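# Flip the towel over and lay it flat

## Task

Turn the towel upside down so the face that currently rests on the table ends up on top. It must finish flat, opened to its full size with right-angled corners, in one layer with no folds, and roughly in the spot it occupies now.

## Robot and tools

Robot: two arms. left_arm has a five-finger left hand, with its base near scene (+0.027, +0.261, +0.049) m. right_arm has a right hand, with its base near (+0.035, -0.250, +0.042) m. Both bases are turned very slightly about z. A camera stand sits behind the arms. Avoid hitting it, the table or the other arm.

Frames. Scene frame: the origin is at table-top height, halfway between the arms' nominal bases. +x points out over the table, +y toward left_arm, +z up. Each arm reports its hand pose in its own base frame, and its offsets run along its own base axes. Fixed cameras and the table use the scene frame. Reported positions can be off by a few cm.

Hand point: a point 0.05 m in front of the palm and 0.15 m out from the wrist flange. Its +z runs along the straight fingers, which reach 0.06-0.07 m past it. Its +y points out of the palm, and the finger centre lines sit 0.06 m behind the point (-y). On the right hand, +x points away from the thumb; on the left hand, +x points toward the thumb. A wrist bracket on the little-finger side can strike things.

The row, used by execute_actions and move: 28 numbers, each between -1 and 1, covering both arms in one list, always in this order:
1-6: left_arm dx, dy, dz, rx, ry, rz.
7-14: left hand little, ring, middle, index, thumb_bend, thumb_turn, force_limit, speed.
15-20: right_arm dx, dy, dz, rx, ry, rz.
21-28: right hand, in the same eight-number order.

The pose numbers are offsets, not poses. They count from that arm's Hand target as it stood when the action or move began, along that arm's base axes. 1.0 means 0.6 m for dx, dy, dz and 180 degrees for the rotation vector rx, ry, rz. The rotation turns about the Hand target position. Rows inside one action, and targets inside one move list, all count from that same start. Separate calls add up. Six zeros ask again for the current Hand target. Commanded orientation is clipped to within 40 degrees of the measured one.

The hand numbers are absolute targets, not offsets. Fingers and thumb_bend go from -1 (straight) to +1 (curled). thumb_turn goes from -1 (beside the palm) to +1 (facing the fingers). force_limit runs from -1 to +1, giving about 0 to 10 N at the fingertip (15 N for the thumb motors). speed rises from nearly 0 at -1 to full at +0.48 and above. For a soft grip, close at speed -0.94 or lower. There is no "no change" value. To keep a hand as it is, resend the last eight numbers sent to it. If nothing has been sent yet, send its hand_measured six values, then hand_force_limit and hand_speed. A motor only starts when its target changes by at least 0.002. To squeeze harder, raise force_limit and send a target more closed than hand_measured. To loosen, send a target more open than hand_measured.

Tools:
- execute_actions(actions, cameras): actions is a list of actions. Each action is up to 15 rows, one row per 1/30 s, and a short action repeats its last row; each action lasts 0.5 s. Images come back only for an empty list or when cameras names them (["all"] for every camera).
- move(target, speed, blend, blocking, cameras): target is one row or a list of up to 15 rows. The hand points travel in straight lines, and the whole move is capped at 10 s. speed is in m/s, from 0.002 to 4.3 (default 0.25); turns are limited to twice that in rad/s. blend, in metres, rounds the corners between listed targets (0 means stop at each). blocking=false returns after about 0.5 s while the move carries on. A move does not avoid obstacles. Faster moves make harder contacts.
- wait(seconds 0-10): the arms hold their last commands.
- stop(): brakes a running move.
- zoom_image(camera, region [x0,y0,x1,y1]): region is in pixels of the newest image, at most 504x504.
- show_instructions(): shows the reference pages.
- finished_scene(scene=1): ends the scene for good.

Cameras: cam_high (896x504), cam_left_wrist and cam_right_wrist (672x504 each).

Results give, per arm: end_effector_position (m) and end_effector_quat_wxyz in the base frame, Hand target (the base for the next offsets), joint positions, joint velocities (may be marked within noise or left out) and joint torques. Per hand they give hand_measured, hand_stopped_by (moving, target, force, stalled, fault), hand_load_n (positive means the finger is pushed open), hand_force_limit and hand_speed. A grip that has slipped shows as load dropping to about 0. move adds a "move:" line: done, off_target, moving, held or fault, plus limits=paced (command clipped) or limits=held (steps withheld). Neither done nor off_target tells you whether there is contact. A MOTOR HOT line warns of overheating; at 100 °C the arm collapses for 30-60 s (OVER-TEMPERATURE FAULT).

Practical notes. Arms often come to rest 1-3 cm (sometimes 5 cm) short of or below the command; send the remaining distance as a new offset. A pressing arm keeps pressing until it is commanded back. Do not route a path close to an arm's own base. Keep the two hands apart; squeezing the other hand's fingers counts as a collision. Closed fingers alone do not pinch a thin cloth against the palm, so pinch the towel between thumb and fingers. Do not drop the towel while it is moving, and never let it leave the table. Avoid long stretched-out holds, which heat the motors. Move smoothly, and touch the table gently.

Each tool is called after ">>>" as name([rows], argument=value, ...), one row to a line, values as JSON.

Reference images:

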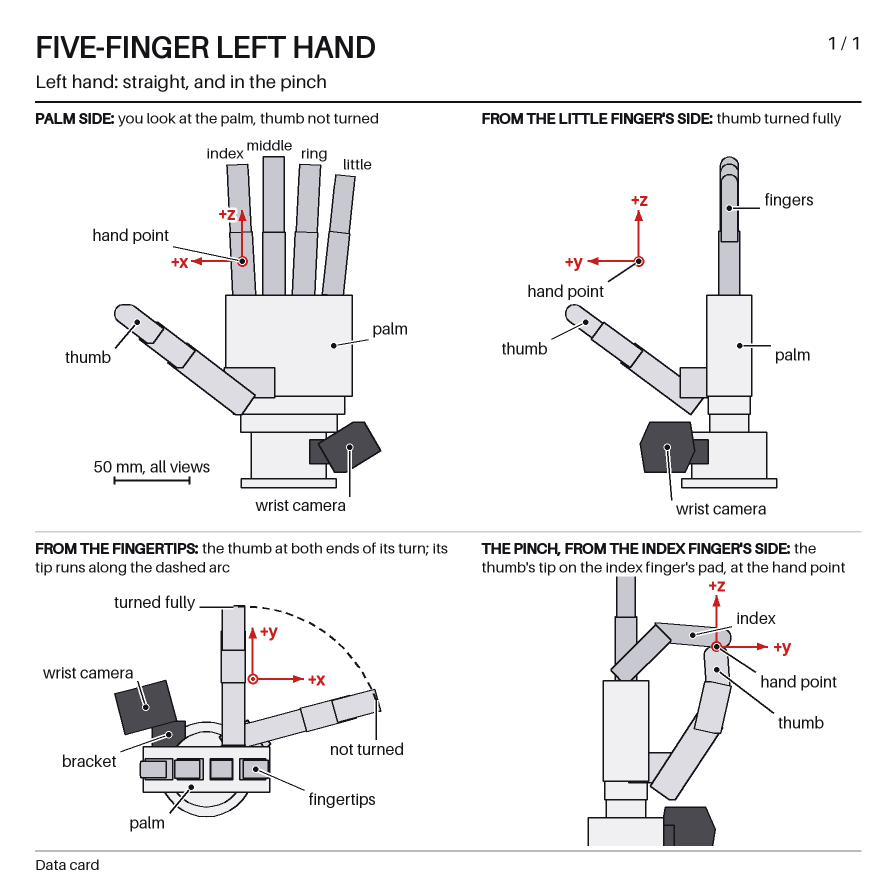

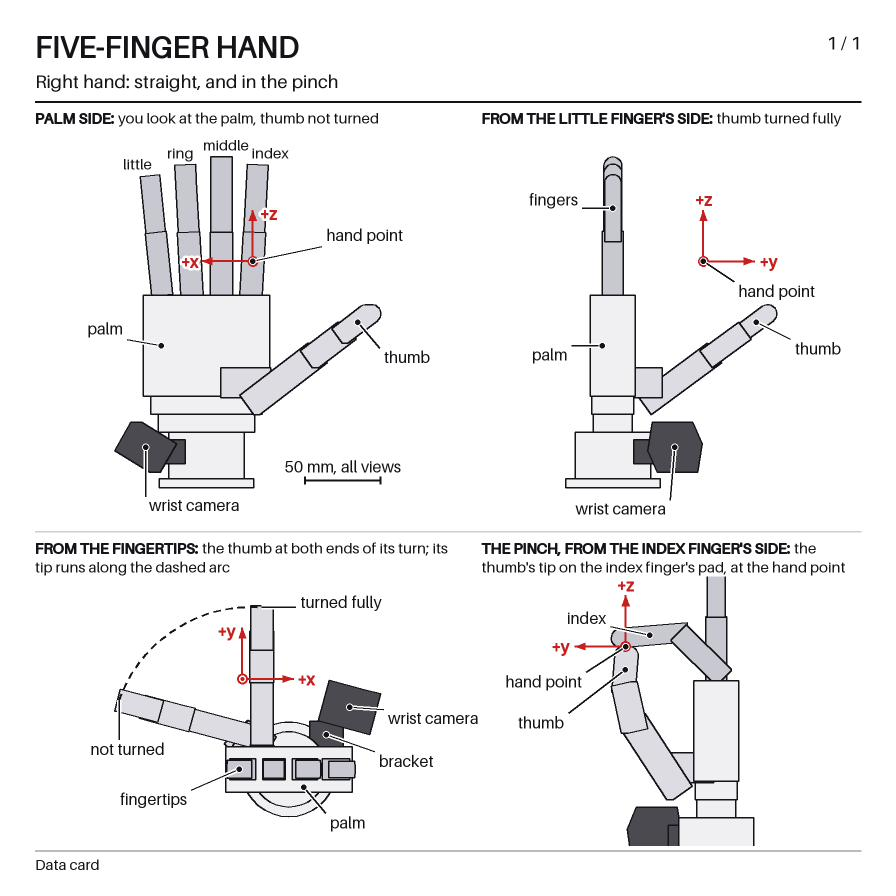

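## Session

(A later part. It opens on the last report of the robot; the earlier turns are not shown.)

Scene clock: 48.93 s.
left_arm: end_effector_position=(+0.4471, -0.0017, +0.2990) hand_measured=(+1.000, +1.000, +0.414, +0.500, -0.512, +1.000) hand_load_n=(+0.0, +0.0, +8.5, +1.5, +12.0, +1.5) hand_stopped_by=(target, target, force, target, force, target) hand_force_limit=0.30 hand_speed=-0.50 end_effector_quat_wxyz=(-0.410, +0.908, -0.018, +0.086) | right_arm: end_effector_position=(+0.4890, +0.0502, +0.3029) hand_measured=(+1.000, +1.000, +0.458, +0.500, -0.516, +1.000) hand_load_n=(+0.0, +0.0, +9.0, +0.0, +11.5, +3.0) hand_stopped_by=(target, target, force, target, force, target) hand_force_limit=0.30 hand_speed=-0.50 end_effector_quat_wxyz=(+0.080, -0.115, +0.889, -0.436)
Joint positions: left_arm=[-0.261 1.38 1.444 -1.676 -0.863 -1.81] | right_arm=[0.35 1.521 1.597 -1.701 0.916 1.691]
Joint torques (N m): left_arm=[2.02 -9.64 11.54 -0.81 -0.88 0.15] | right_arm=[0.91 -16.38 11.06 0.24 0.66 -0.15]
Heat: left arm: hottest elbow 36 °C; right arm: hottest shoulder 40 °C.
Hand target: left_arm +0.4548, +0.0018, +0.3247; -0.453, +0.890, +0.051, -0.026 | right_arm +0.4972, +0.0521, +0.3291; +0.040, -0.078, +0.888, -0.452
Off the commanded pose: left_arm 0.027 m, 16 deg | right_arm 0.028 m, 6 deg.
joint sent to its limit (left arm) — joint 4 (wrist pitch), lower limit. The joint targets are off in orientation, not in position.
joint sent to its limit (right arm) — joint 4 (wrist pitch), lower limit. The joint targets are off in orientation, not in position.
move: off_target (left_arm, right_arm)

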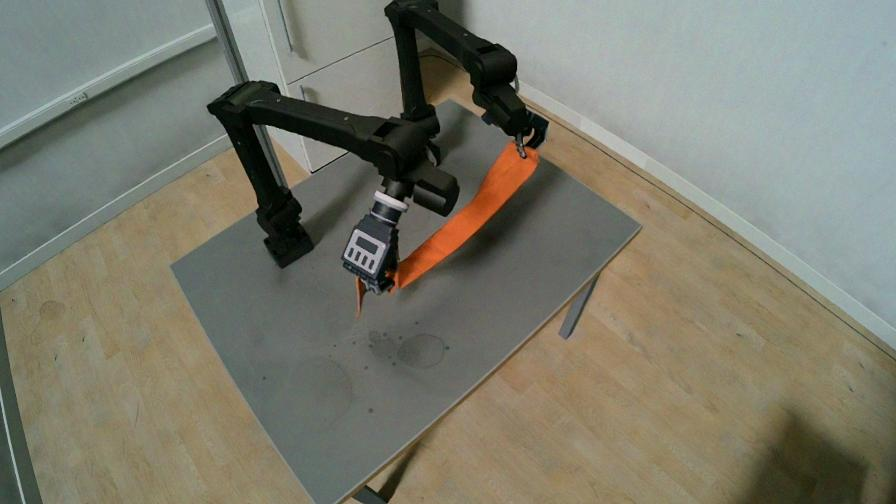

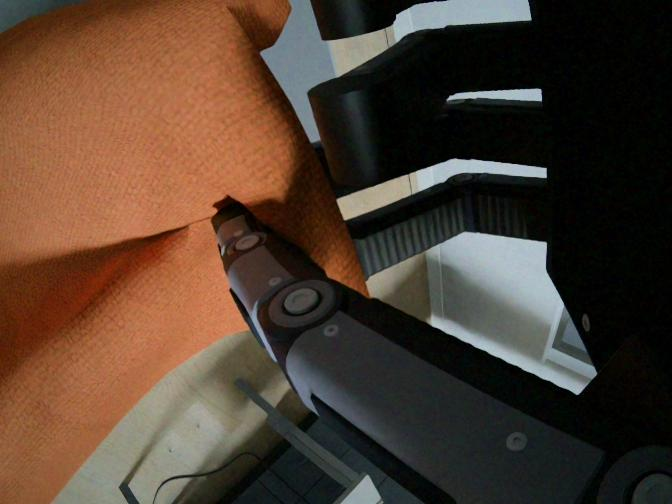

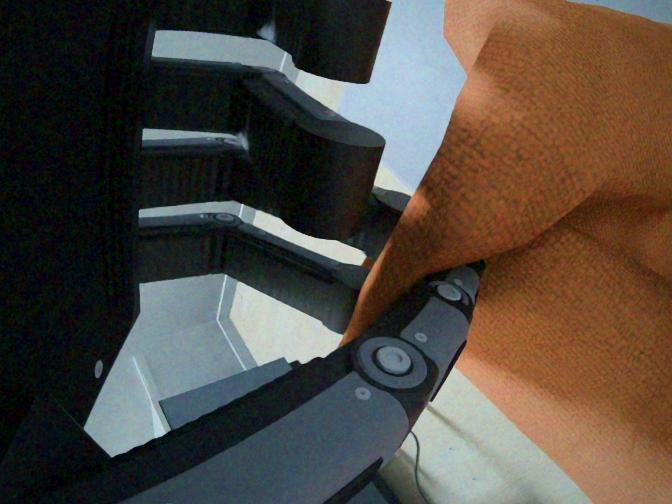

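>>> move(target=[0.142, 0.017, -0.125, 0, 0, 0, 1, 1, 0.5, 0.5, 0.3, 1, 0.3, -0.5, 0.138, 0.025, -0.115, 0, 0, 0, 1, 1, 0.5, 0.5, 0.3, 1, 0.3, -0.5], speed=0.12, cameras=["all"])

>>> zoom_image(camera="cam_high", region=[330, 130, 570, 370])

Scene clock: 54.60 s.
left_arm: end_effector_position=(+0.5248, +0.0082, +0.2273) hand_measured=(+1.000, +1.000, +0.414, +0.500, -0.512, +1.000) hand_load_n=(+0.0, +0.5, +8.5, +2.0, +11.5, +2.0) hand_stopped_by=(target, target, force, target, force, target) hand_force_limit=0.30 hand_speed=-0.50 end_effector_quat_wxyz=(-0.432, +0.902, -0.001, +0.023) | right_arm: end_effector_position=(+0.5641, +0.0707, +0.2417) hand_measured=(+1.000, +1.000, +0.458, +0.500, -0.516, +1.000) hand_load_n=(+0.0, +0.0, +9.5, +0.5, +11.0, +3.0) hand_stopped_by=(target, target, force, target, force, target) hand_force_limit=0.30 hand_speed=-0.50 end_effector_quat_wxyz=(+0.047, -0.111, +0.887, -0.446)
Joint positions: left_arm=[-0.212 1.677 1.591 -1.678 -0.879 -1.871] | right_arm=[0.341 1.783 1.765 -1.701 0.921 1.736]
Joint torques (N m): left_arm=[2.14 -13.39 11.49 -0.98 -0.8 -0.11] | right_arm=[-0.21 -19.08 11.15 0.09 0.71 0.07]
Heat: left arm: hottest elbow 37 °C; right arm: hottest shoulder 40 °C.
Hand target: left_arm +0.5400, +0.0121, +0.2498; -0.453, +0.890, +0.051, -0.026 | right_arm +0.5799, +0.0672, +0.2601; +0.040, -0.078, +0.888, -0.452
Off the commanded pose: left_arm 0.027 m, 9 deg | right_arm 0.025 m, 4 deg.
joint sent to its limit (left arm) — joint 4 (wrist pitch), lower limit. The joint targets are off in orientation, not in position.
joint sent to its limit (right arm) — joint 4 (wrist pitch), lower limit. The joint targets are off in orientation, not in position.
move: off_target (left_arm, right_arm)

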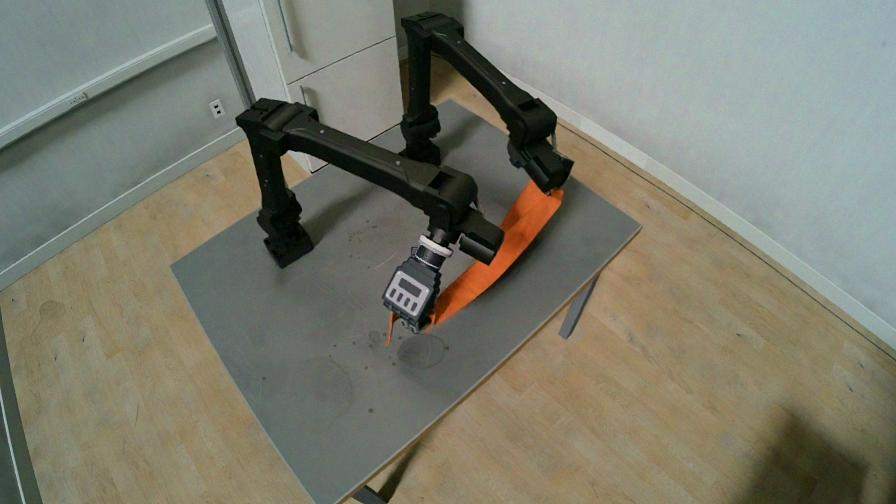

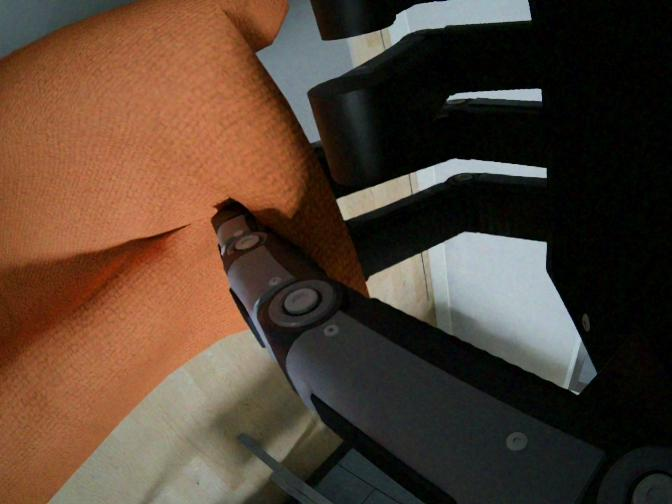

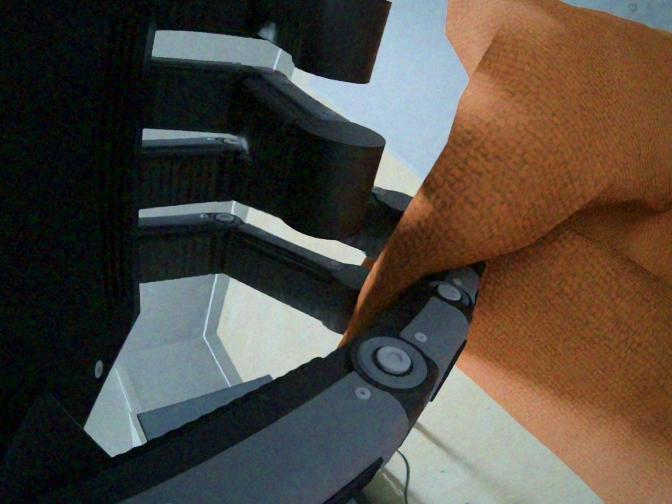

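Scaled by 2.100 from the camera's 896x504 image, which has a finer 1280x720 frame.

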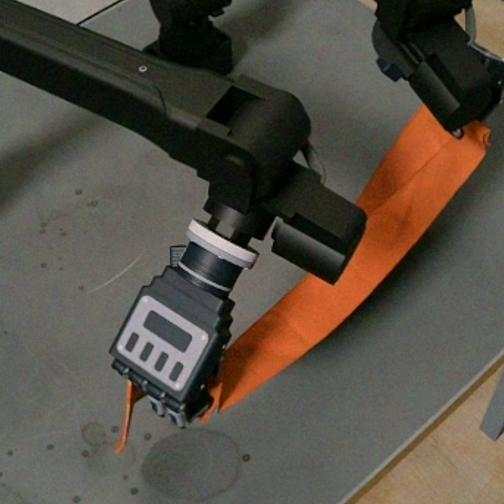

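>>> zoom_image(camera="cam_high", region=[370, 290, 450, 370])

>>> zoom_image(camera="cam_high", region=[500, 170, 600, 270])

Scaled by 6.300 from the camera's 896x504 image, which has a finer 1280x720 frame.

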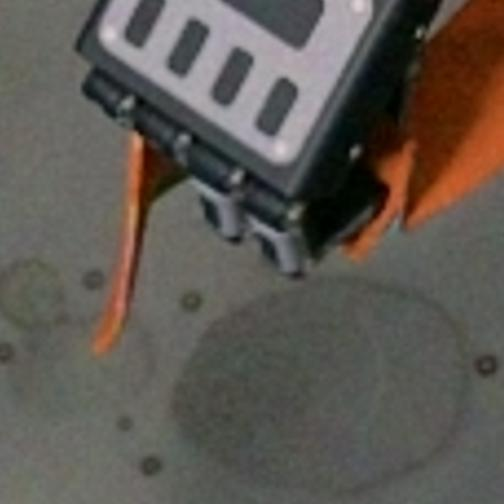

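Scaled by 5.040 from the camera's 896x504 image, which has a finer 1280x720 frame.

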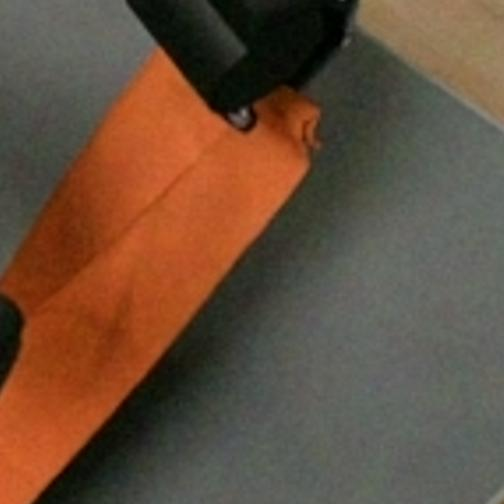

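>>> move([
  [-0.0717,-0.007,-0.1163,0,0,0,1,1,0.5,0.5,0.3,1,0.3,-0.5,-0.0765,-0.0103,-0.1118,0,0,0,1,1,0.5,0.5,0.3,1,0.3,-0.5],
  [-0.155,-0.0168,-0.133,0,0,0,1,1,0.5,0.5,0.3,1,0.3,-0.5,-0.1582,-0.0253,-0.1285,0,0,0,1,1,0.5,0.5,0.3,1,0.3,-0.5],
  [-0.255,-0.0285,-0.1413,0,0,0,1,1,0.5,0.5,0.3,1,0.3,-0.5,-0.2565,-0.0437,-0.1368,0,0,0,1,1,0.5,0.5,0.3,1,0.3,-0.5],
], speed=0.15, blend=0.02, cameras=["all"])

>>> zoom_image(camera="cam_high", region=[330, 130, 570, 370])

Scene clock: 60.87 s.
left_arm: end_effector_position=(+0.3902, -0.0039, +0.1581) hand_measured=(+1.000, +1.000, +0.414, +0.500, -0.512, +1.000) hand_load_n=(+0.0, +0.0, +8.5, +2.0, +12.0, +1.5) hand_stopped_by=(target, target, force, target, force, target) hand_force_limit=0.30 hand_speed=-0.50 end_effector_quat_wxyz=(-0.427, +0.904, +0.010, -0.025) | right_arm: end_effector_position=(+0.4278, +0.0402, +0.1761) hand_measured=(+1.000, +1.000, +0.458, +0.500, -0.516, +1.000) hand_load_n=(+0.0, +0.0, +9.5, +0.0, +11.5, +3.0) hand_stopped_by=(target, target, force, target, force, target) hand_force_limit=0.30 hand_speed=-0.50 end_effector_quat_wxyz=(+0.031, -0.084, +0.887, -0.452)
Joint positions: left_arm=[-0.304 1.479 1.167 -1.678 -0.804 -2.078] | right_arm=[0.389 1.502 1.23 -1.597 0.907 1.916]
Joint torques (N m): left_arm=[0.73 -11.16 6.37 -1.37 -0.52 -0.11] | right_arm=[1.49 -15.44 5.68 0.47 0.61 0.06]
Heat: left arm: hottest elbow 38 °C; right arm: hottest shoulder 40 °C.
Hand target: left_arm +0.3870, -0.0051, +0.1650; -0.453, +0.890, +0.051, -0.026 | right_arm +0.4260, +0.0410, +0.1781; +0.040, -0.078, +0.888, -0.452
Off the commanded pose: left_arm 0.008 m, 6 deg | right_arm 0.003 m, 1 deg.
joint sent to its limit (left arm) — joint 4 (wrist pitch), lower limit; joint 6 (wrist roll), lower limit. The joint targets are off in orientation, not in position.
move: off_target (left_arm)

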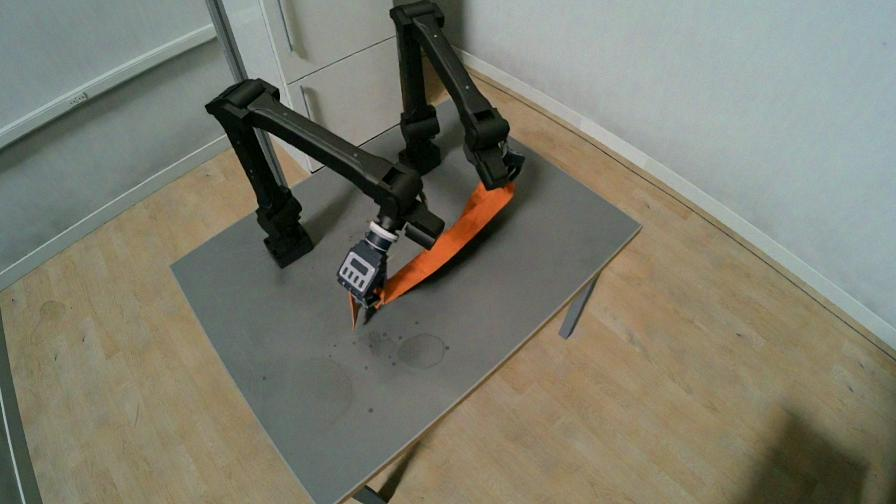

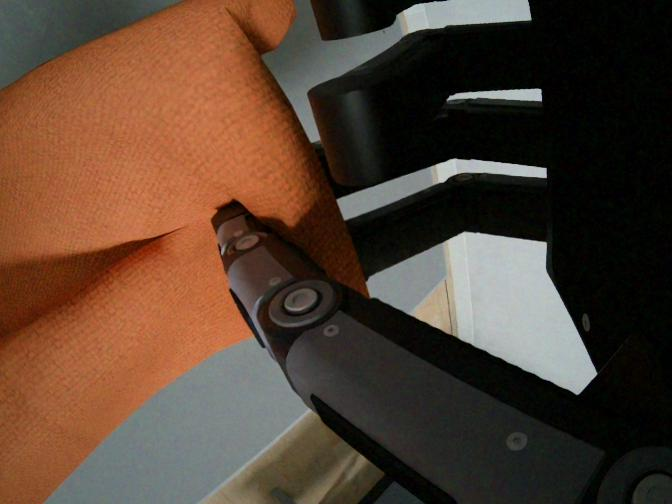

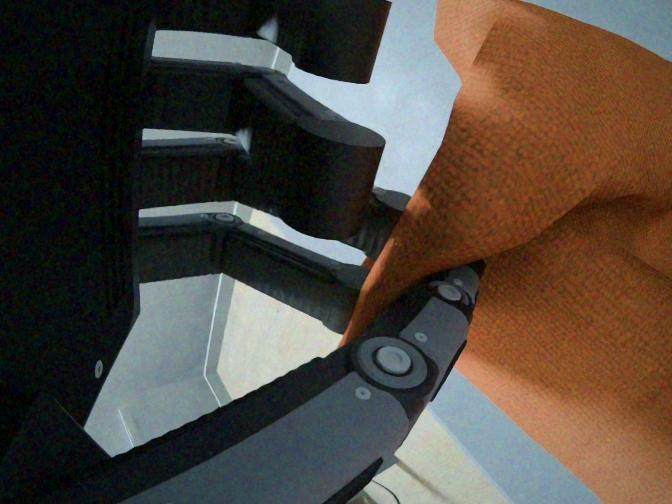

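Scaled by 2.100 from the camera's 896x504 image, which has a finer 1280x720 frame.

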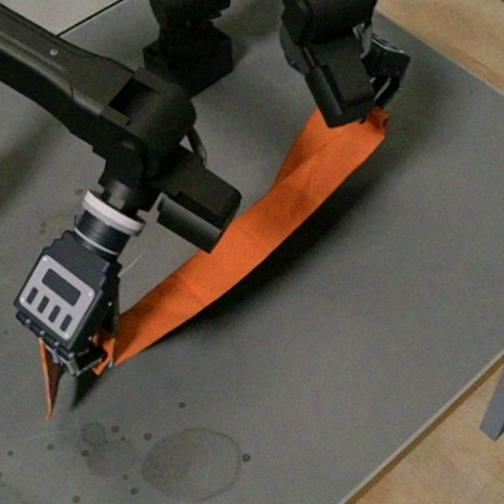

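>>> move([
  [0.05,0.005,0.12,0,0,0,1,1,0.5,0.5,0.3,1,0.3,-0.5,0.05,0.008,0.12,0,0,0,1,1,0.5,0.5,0.3,1,0.3,-0.5],
  [0.323,0.035,0.142,0,0,0,1,1,0.5,0.5,0.3,1,0.3,-0.5,0.32,0.054,0.1415,0,0,0,1,1,0.5,0.5,0.3,1,0.3,-0.5],
], speed=0.15, blend=0.03, cameras=["all"])

>>> zoom_image(camera="cam_high", region=[330, 130, 610, 410])

Scene clock: 66.63 s.
left_arm: end_effector_position=(+0.5674, +0.0125, +0.2296) hand_measured=(+1.000, +1.000, +0.414, +0.500, -0.512, +1.000) hand_load_n=(+0.0, +0.0, +8.5, +1.5, +12.0, +1.5) hand_stopped_by=(target, target, force, target, force, target) hand_force_limit=0.30 hand_speed=-0.50 end_effector_quat_wxyz=(-0.433, +0.901, +0.011, +0.033) | right_arm: end_effector_position=(+0.6046, +0.0772, +0.2470) hand_measured=(+1.000, +1.000, +0.458, +0.500, -0.516, +1.000) hand_load_n=(+0.0, +0.0, +9.5, +0.0, +11.0, +3.0) hand_stopped_by=(target, target, force, target, force, target) hand_force_limit=0.30 hand_speed=-0.50 end_effector_quat_wxyz=(+0.064, -0.102, +0.888, -0.443)
Joint positions: left_arm=[-0.19 1.772 1.721 -1.678 -0.888 -1.862] | right_arm=[0.33 1.871 1.903 -1.7 0.926 1.721]
Joint torques (N m): left_arm=[1.96 -14.74 11.64 -0.92 -0.84 0.14] | right_arm=[-0.38 -20.07 11.33 0.05 0.67 -0.17]
Heat: left arm: hottest elbow 38 °C; right arm: hottest shoulder 40 °C.
Hand target: left_arm +0.5808, +0.0161, +0.2503; -0.453, +0.890, +0.051, -0.026 | right_arm +0.6180, +0.0735, +0.2628; +0.040, -0.079, +0.888, -0.452
Off the commanded pose: left_arm 0.025 m, 9 deg | right_arm 0.021 m, 4 deg.
joint sent to its limit (left arm) — joint 4 (wrist pitch), lower limit. The joint targets are off in orientation, not in position.
joint sent to its limit (right arm) — joint 4 (wrist pitch), lower limit. The joint targets are off in orientation, not in position.
move: off_target (left_arm, right_arm)

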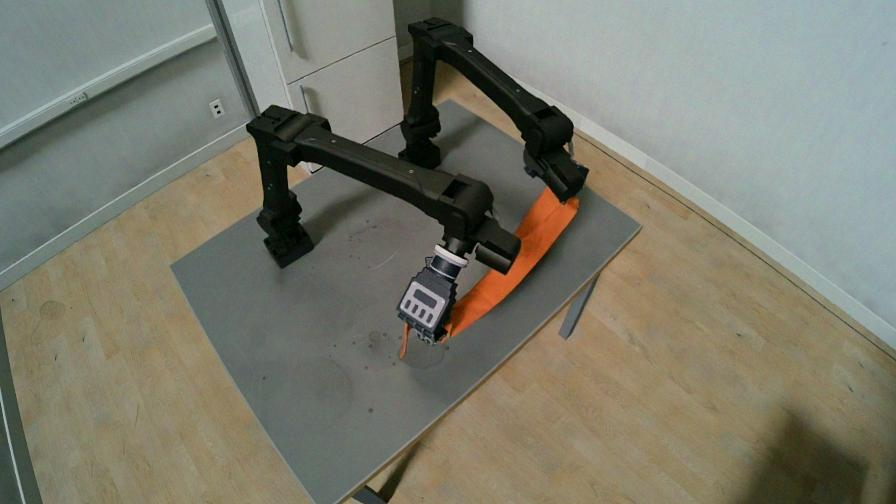

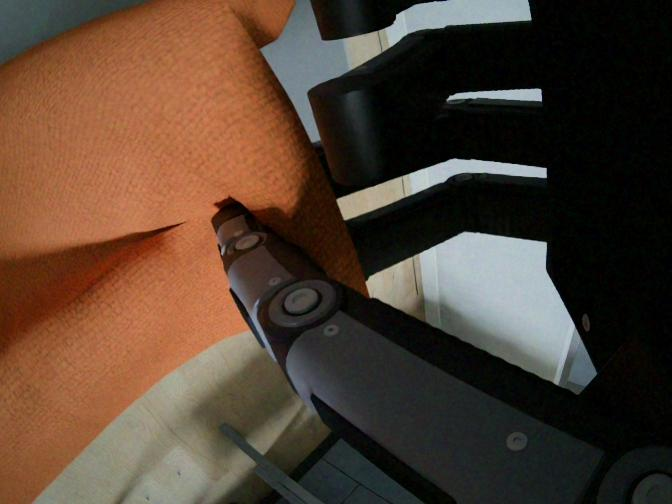

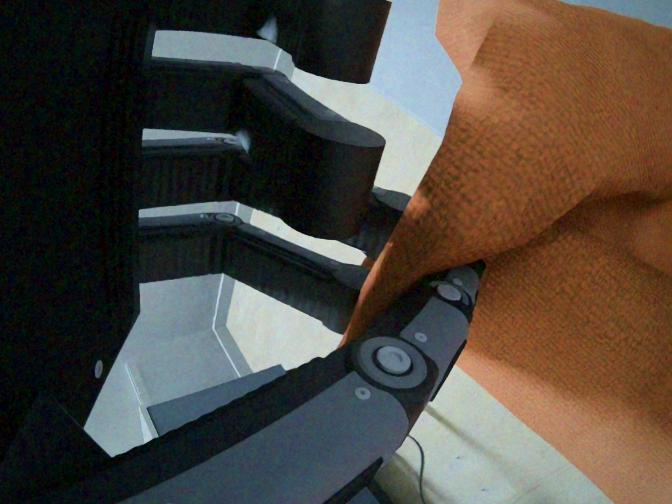

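Scaled by 1.800 from the camera's 896x504 image, which has a finer 1280x720 frame.

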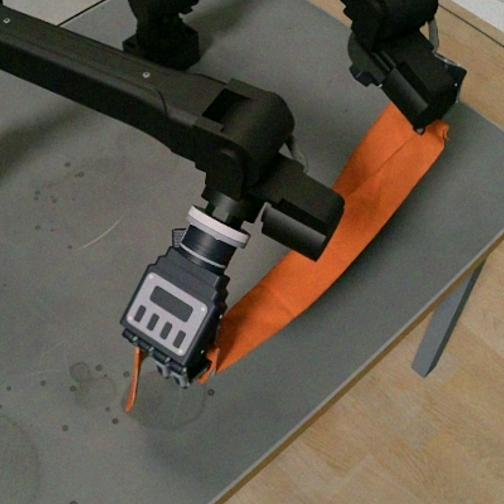

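>>> move([
  [-0.0913,-0.0085,-0.1505,0,0,0,1,1,0.5,0.5,0.3,1,0.3,-0.5,-0.09,-0.0125,-0.1497,0,0,0,1,1,0.5,0.5,0.3,1,0.3,-0.5],
  [-0.1897,-0.0202,-0.2088,0,0,0,1,1,0.5,0.5,0.3,1,0.3,-0.5,-0.1883,-0.0298,-0.208,0,0,0,1,1,0.5,0.5,0.3,1,0.3,-0.5],
  [-0.2897,-0.0312,-0.2422,0,0,0,1,1,0.5,0.5,0.3,1,0.3,-0.5,-0.2873,-0.0478,-0.2413,0,0,0,1,1,0.5,0.5,0.3,1,0.3,-0.5],
  [-0.388,-0.0427,-0.2838,0,0,0,1,1,0.5,0.5,0.3,1,0.3,-0.5,-0.3857,-0.0657,-0.283,0,0,0,1,1,0.5,0.5,0.3,1,0.3,-0.5],
], speed=0.25, blend=0.02, cameras=["all"])

>>> zoom_image(camera="cam_high", region=[330, 130, 610, 410])

Scene clock: 69.37 s.
left_arm: end_effector_position=(+0.3469, -0.0071, +0.0751) hand_measured=(+1.000, +1.000, +0.414, +0.500, -0.512, +1.000) hand_load_n=(+0.0, +0.0, +8.5, +2.0, +12.0, +1.0) hand_stopped_by=(target, target, force, target, force, target) hand_force_limit=0.30 hand_speed=-0.50 end_effector_quat_wxyz=(-0.418, +0.908, -0.006, -0.035) | right_arm: end_effector_position=(+0.3882, +0.0333, +0.0911) hand_measured=(+1.000, +1.000, +0.458, +0.500, -0.516, +1.000) hand_load_n=(+0.0, +0.0, +9.0, +0.0, +11.5, +3.0) hand_stopped_by=(target, target, force, target, force, target) hand_force_limit=0.30 hand_speed=-0.50 end_effector_quat_wxyz=(+0.030, -0.084, +0.887, -0.452)
Joint positions: left_arm=[-0.337 1.479 0.933 -1.466 -0.772 -2.077] | right_arm=[0.412 1.499 0.983 -1.383 0.899 1.952]
Joint torques (N m): left_arm=[0.67 -10.23 5.45 -0.81 -0.49 -0.12] | right_arm=[1.44 -14.45 5.05 0.31 0.61 0.08]
Heat: left arm: hottest elbow 38 °C; right arm: hottest shoulder 40 °C.
Hand target: left_arm +0.3480, -0.0096, +0.0799; -0.453, +0.890, +0.051, -0.026 | right_arm +0.3866, +0.0340, +0.0931; +0.040, -0.078, +0.888, -0.452
Off the commanded pose: left_arm 0.006 m, 8 deg | right_arm 0.003 m, 1 deg.
joint sent to its limit (left arm) — joint 6 (wrist roll), lower limit. The joint targets are off in orientation, not in position.
move: off_target (left_arm)

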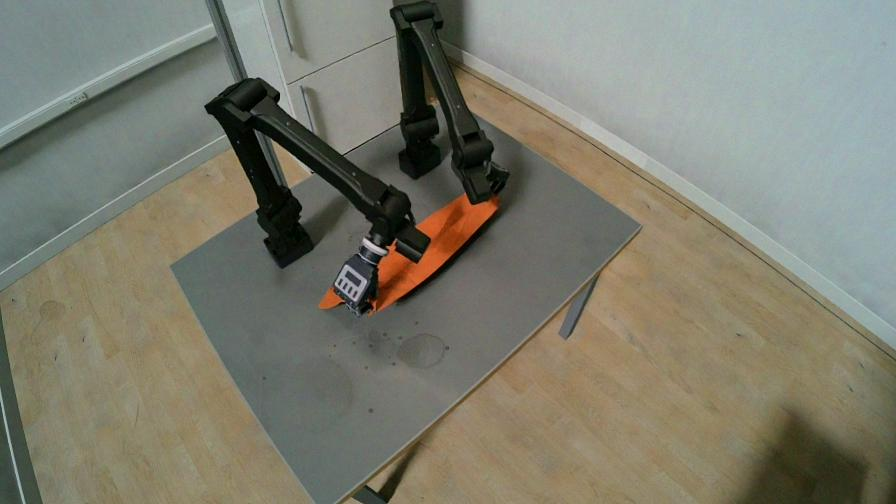

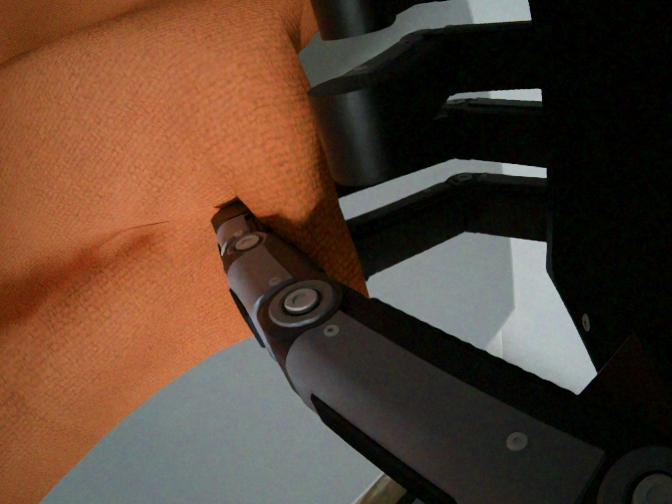

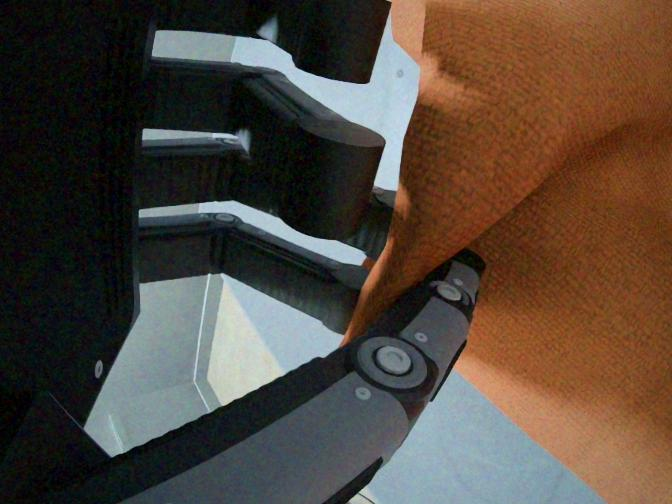

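Scaled by 1.800 from the camera's 896x504 image, which has a finer 1280x720 frame.

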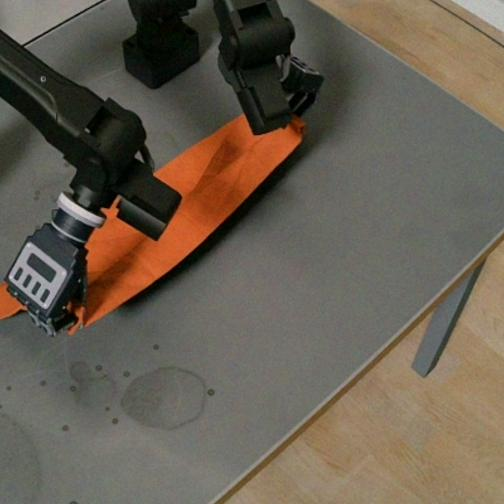

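>>> move([
  [0.433,0.008,0.033,0,0,0,1,1,0.5,0.5,0.3,1,0.3,-0.5,0.327,0.035,0.033,0,0,0,1,1,0.5,0.5,0.3,1,0.3,-0.5],
  [0.433,0.008,-0.155,0,0,0,1,1,0.5,0.5,0.3,1,0.3,-0.5,0.327,0.035,-0.155,0,0,0,1,1,0.5,0.5,0.3,1,0.3,-0.5],
], speed=0.15, blend=0.03, cameras=["all"])

>>> zoom_image(camera="cam_high", region=[330, 130, 610, 410])

Scene clock: 75.40 s.
left_arm: end_effector_position=(+0.6049, -0.0106, -0.0100) hand_measured=(+1.000, +1.000, +0.414, +0.500, -0.512, +1.000) hand_load_n=(+0.0, +0.0, +8.5, +2.0, +11.5, +0.5) hand_stopped_by=(target, target, force, target, force, target) hand_force_limit=0.30 hand_speed=-0.50 end_effector_quat_wxyz=(-0.451, +0.891, +0.039, -0.029) | right_arm: end_effector_position=(+0.5859, +0.0620, +0.0115) hand_measured=(+1.000, +1.000, +0.458, +0.500, -0.516, +1.000) hand_load_n=(+0.0, +0.0, +9.5, +0.5, +11.0, +2.5) hand_stopped_by=(target, target, force, target, force, target) hand_force_limit=0.30 hand_speed=-0.50 end_effector_quat_wxyz=(+0.051, -0.074, +0.889, -0.449)
Joint positions: left_arm=[-0.223 2.187 1.699 -1.5 -0.868 -2.076] | right_arm=[0.319 2.008 1.464 -1.192 0.927 1.808]
Joint torques (N m): left_arm=[1.9 -18.43 6.15 -0.65 -0.68 -0.13] | right_arm=[-0.03 -20.37 5.33 0.55 0.58 -0.16]
Heat: left arm: hottest elbow 38 °C; right arm: hottest shoulder 40 °C.
Hand target: left_arm +0.6079, -0.0048, -0.0130; -0.453, +0.890, +0.051, -0.026 | right_arm +0.5829, +0.0549, +0.0001; +0.040, -0.078, +0.888, -0.452
Off the commanded pose: left_arm 0.007 m, 1 deg | right_arm 0.014 m, 1 deg.
joint sent to its limit (left arm) — joint 6 (wrist roll), lower limit. The joint targets still meet the commanded pose.
move: off_target (right_arm)

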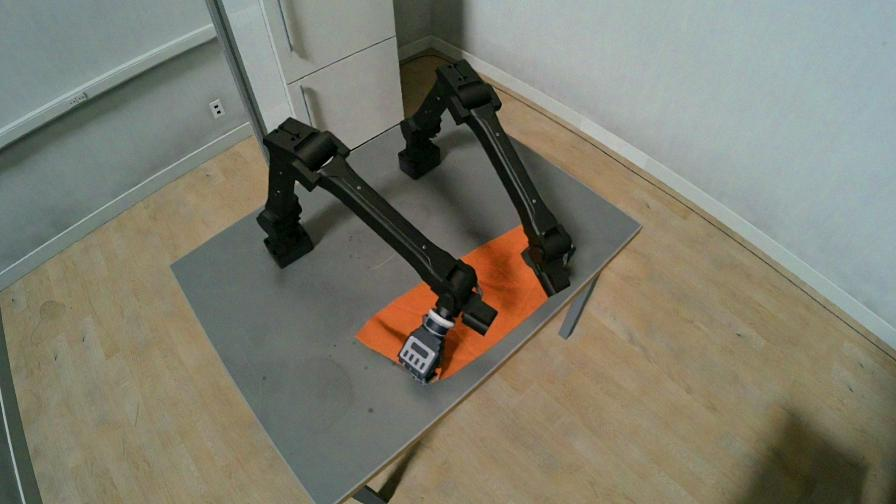

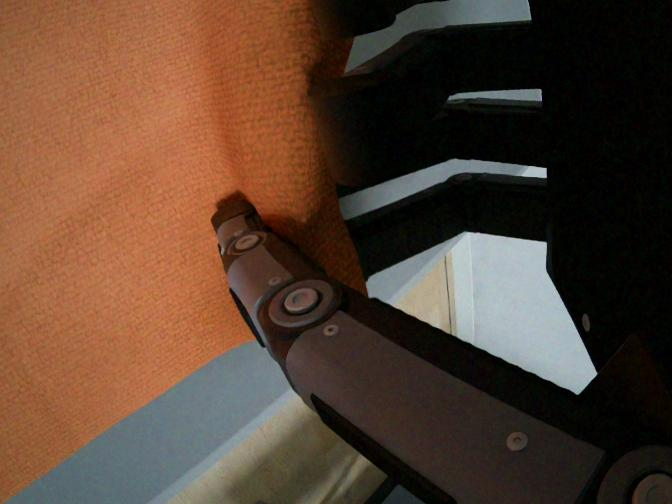

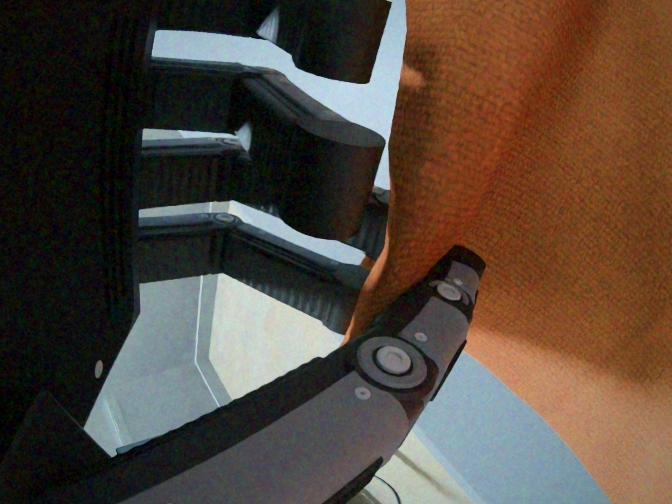

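Scaled by 1.800 from the camera's 896x504 image, which has a finer 1280x720 frame.

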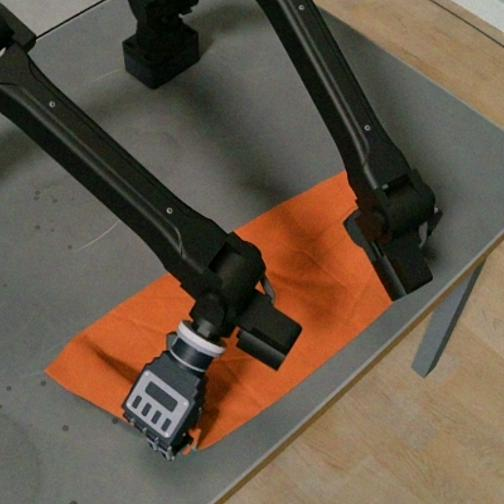

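>>> move([
  [0,0,-0.045,0,0,0,1,1,0.5,0.5,0.3,1,0.3,-0.5,0,0,-0.05,0,0,0,1,1,0.5,0.5,0.3,1,0.3,-0.5],
  [0,0,-0.04,0,0,0,1,1,-0.5,-0.5,-1,1,0.3,-0.5,0,0,-0.045,0,0,0,1,1,-0.5,-0.5,-1,1,0.3,-0.5],
], speed=0.1, cameras=["all"])

>>> zoom_image(camera="cam_high", region=[330, 130, 610, 410])

Scene clock: 77.90 s.
left_arm: end_effector_position=(+0.6104, -0.0069, -0.0214) hand_measured=(+1.000, +1.000, -0.500, -0.500, -1.000, +1.000) hand_load_n=(+0.0, +0.0, +0.0, +0.0, +0.0, -0.5) hand_stopped_by=(target, target, target, target, target, target) hand_force_limit=0.30 hand_speed=-0.50 end_effector_quat_wxyz=(-0.453, +0.890, +0.047, -0.017) | right_arm: end_effector_position=(+0.5899, +0.0605, -0.0077) hand_measured=(+1.000, +1.000, -0.500, -0.500, -1.000, +1.000) hand_load_n=(+0.0, +0.0, +0.0, +0.0, +0.0, +0.0) hand_stopped_by=(target, target, target, target, target, target) hand_force_limit=0.30 hand_speed=-0.50 end_effector_quat_wxyz=(+0.059, -0.069, +0.888, -0.450)
Joint positions: left_arm=[-0.218 2.201 1.689 -1.455 -0.878 -2.082] | right_arm=[0.317 2.035 1.448 -1.132 0.935 1.807]
Joint torques (N m): left_arm=[1.67 -17.08 5.82 -0.61 -0.27 -0.07] | right_arm=[0.44 -19.19 5.12 0.62 0.38 -0.16]
Heat: left arm: hottest elbow 38 °C; right arm: hottest shoulder 41 °C.
Hand target: left_arm +0.6078, -0.0048, -0.0372; -0.453, +0.890, +0.051, -0.026 | right_arm +0.5827, +0.0550, -0.0270; +0.040, -0.079, +0.888, -0.452
Off the commanded pose: left_arm 0.016 m, 1 deg | right_arm 0.021 m, 2 deg.
joint sent to its limit (left arm) — joint 6 (wrist roll), lower limit. The joint targets still meet the commanded pose.
move: off_target (left_arm, right_arm); target 2's new numbers were sent with right_arm's hand 0.018 m and 2 deg from that target

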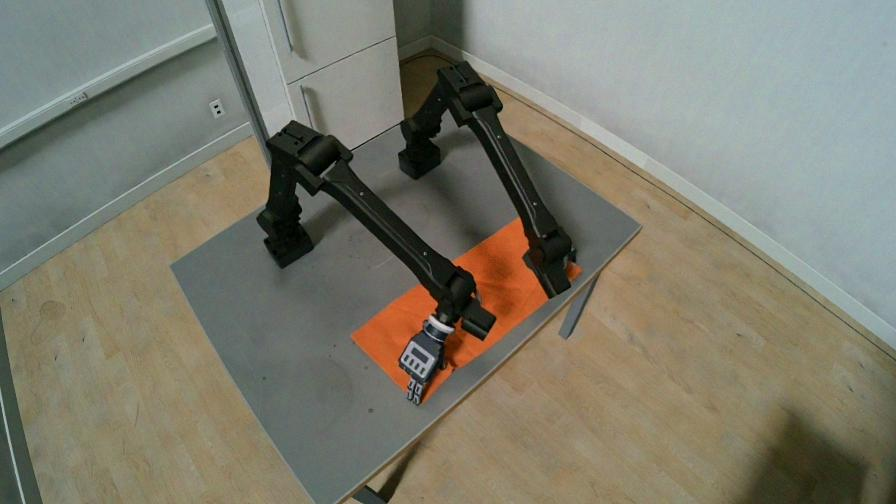

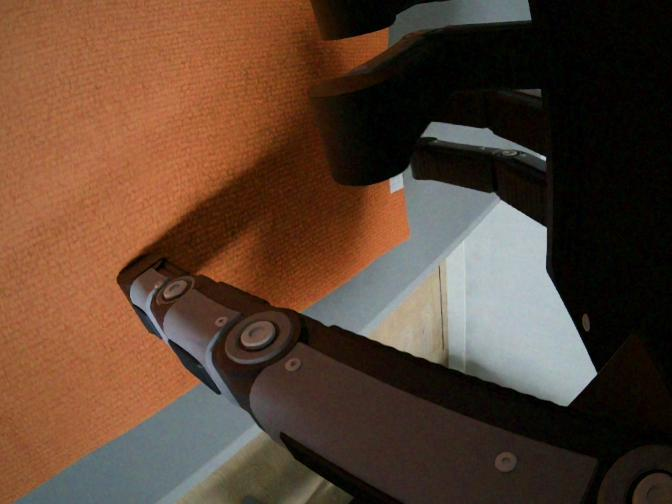

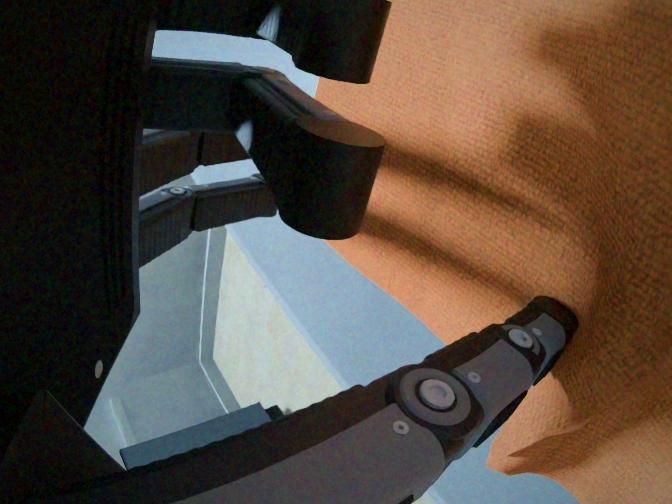

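Scaled by 1.800 from the camera's 896x504 image, which has a finer 1280x720 frame.

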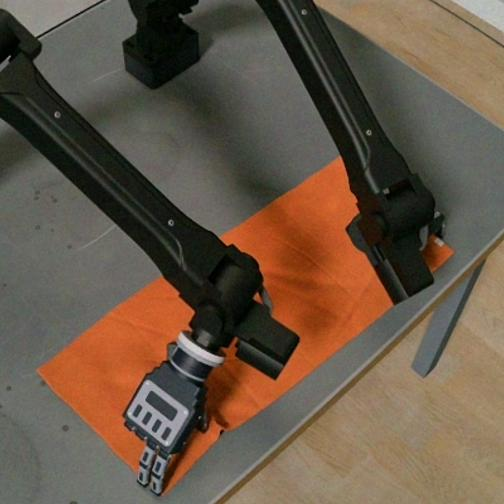

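>>> move([
  [0,0,0.15,0,0,0,1,1,-0.5,-0.5,-1,1,0.3,-0.5,0,0,0.15,0,0,0,1,1,-0.5,-0.5,-1,1,0.3,-0.5],
  [-0.35,0.1,0.45,0,0,0,1,1,-0.35,-0.35,-1,1,0.3,-0.5,-0.35,-0.1,0.45,0,0,0,1,1,-0.35,-0.35,-1,1,0.3,-0.5],
], speed=0.3, blend=0.03, cameras=["all"])

>>> zoom_image(camera="cam_high", region=[330, 180, 610, 420])

Scene clock: 81.07 s.
left_arm: end_effector_position=(+0.4012, +0.0525, +0.2328) hand_measured=(+1.000, +1.000, -0.350, -0.350, -1.000, +1.000) hand_load_n=(+0.0, +0.0, +0.0, +0.0, +0.0, +0.0) hand_stopped_by=(target, target, target, target, target, target) hand_force_limit=0.30 hand_speed=-0.50 end_effector_quat_wxyz=(-0.436, +0.899, +0.038, +0.015) | right_arm: end_effector_position=(+0.3762, -0.0078, +0.2503) hand_measured=(+1.000, +1.000, -0.350, -0.350, -1.000, +1.000) hand_load_n=(+0.0, +0.0, +0.0, +0.0, +0.0, +0.0) hand_stopped_by=(target, target, target, target, target, target) hand_force_limit=0.30 hand_speed=-0.50 end_effector_quat_wxyz=(+0.047, -0.074, +0.889, -0.450)
Joint positions: left_arm=[-0.174 1.362 1.244 -1.679 -0.883 -1.937] | right_arm=[0.319 1.261 1.192 -1.68 0.928 1.813]
Joint torques (N m): left_arm=[1.73 -8.7 7.08 -0.96 -0.66 0.12] | right_arm=[1.73 -9.76 6.06 0.06 0.44 0.11]
Heat: left arm: hottest elbow 38 °C; right arm: hottest shoulder 41 °C.
Hand target: left_arm +0.3978, +0.0552, +0.2330; -0.453, +0.890, +0.051, -0.026 | right_arm +0.3727, -0.0051, +0.2430; +0.040, -0.078, +0.888, -0.452
Off the commanded pose: left_arm 0.004 m, 5 deg | right_arm 0.009 m, 1 deg.
joint sent to its limit (left arm) — joint 4 (wrist pitch), lower limit. The joint targets are off in orientation, not in position.
move: off_target (left_arm); target 2's new numbers were sent with left_arm's hand 0.004 m and 5 deg from that target

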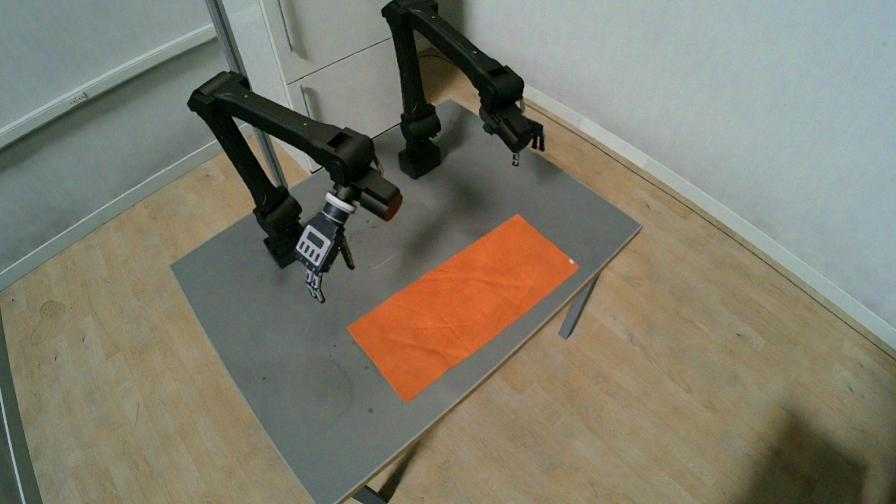

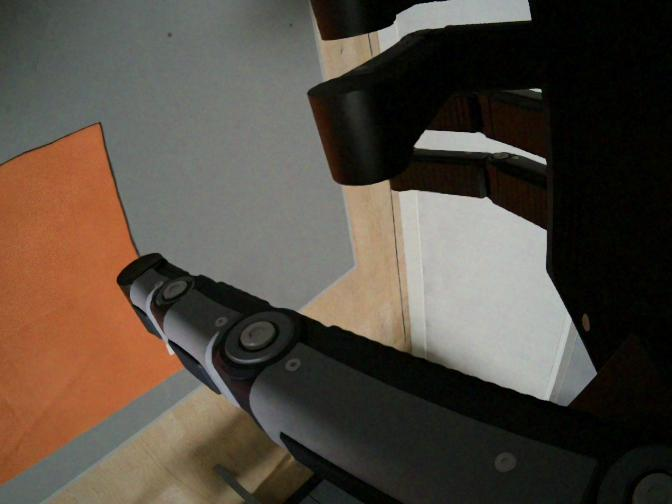

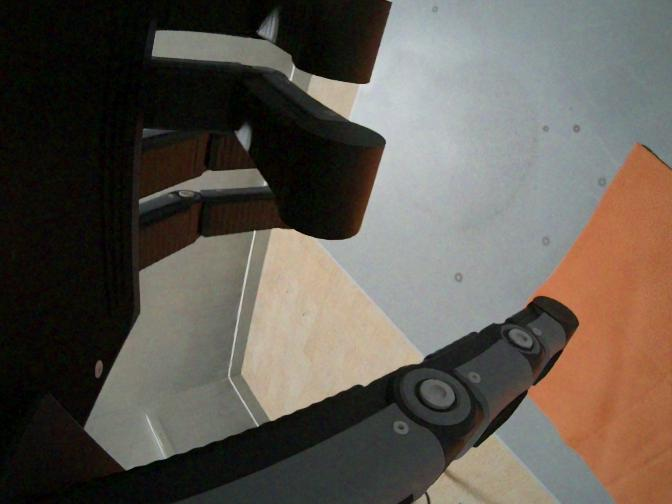

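Scaled by 1.800 from the camera's 896x504 image, which has a finer 1280x720 frame.

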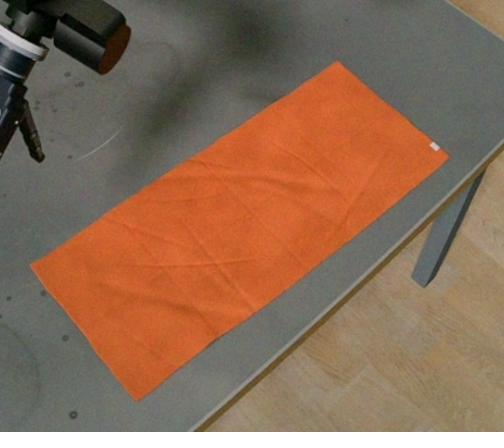

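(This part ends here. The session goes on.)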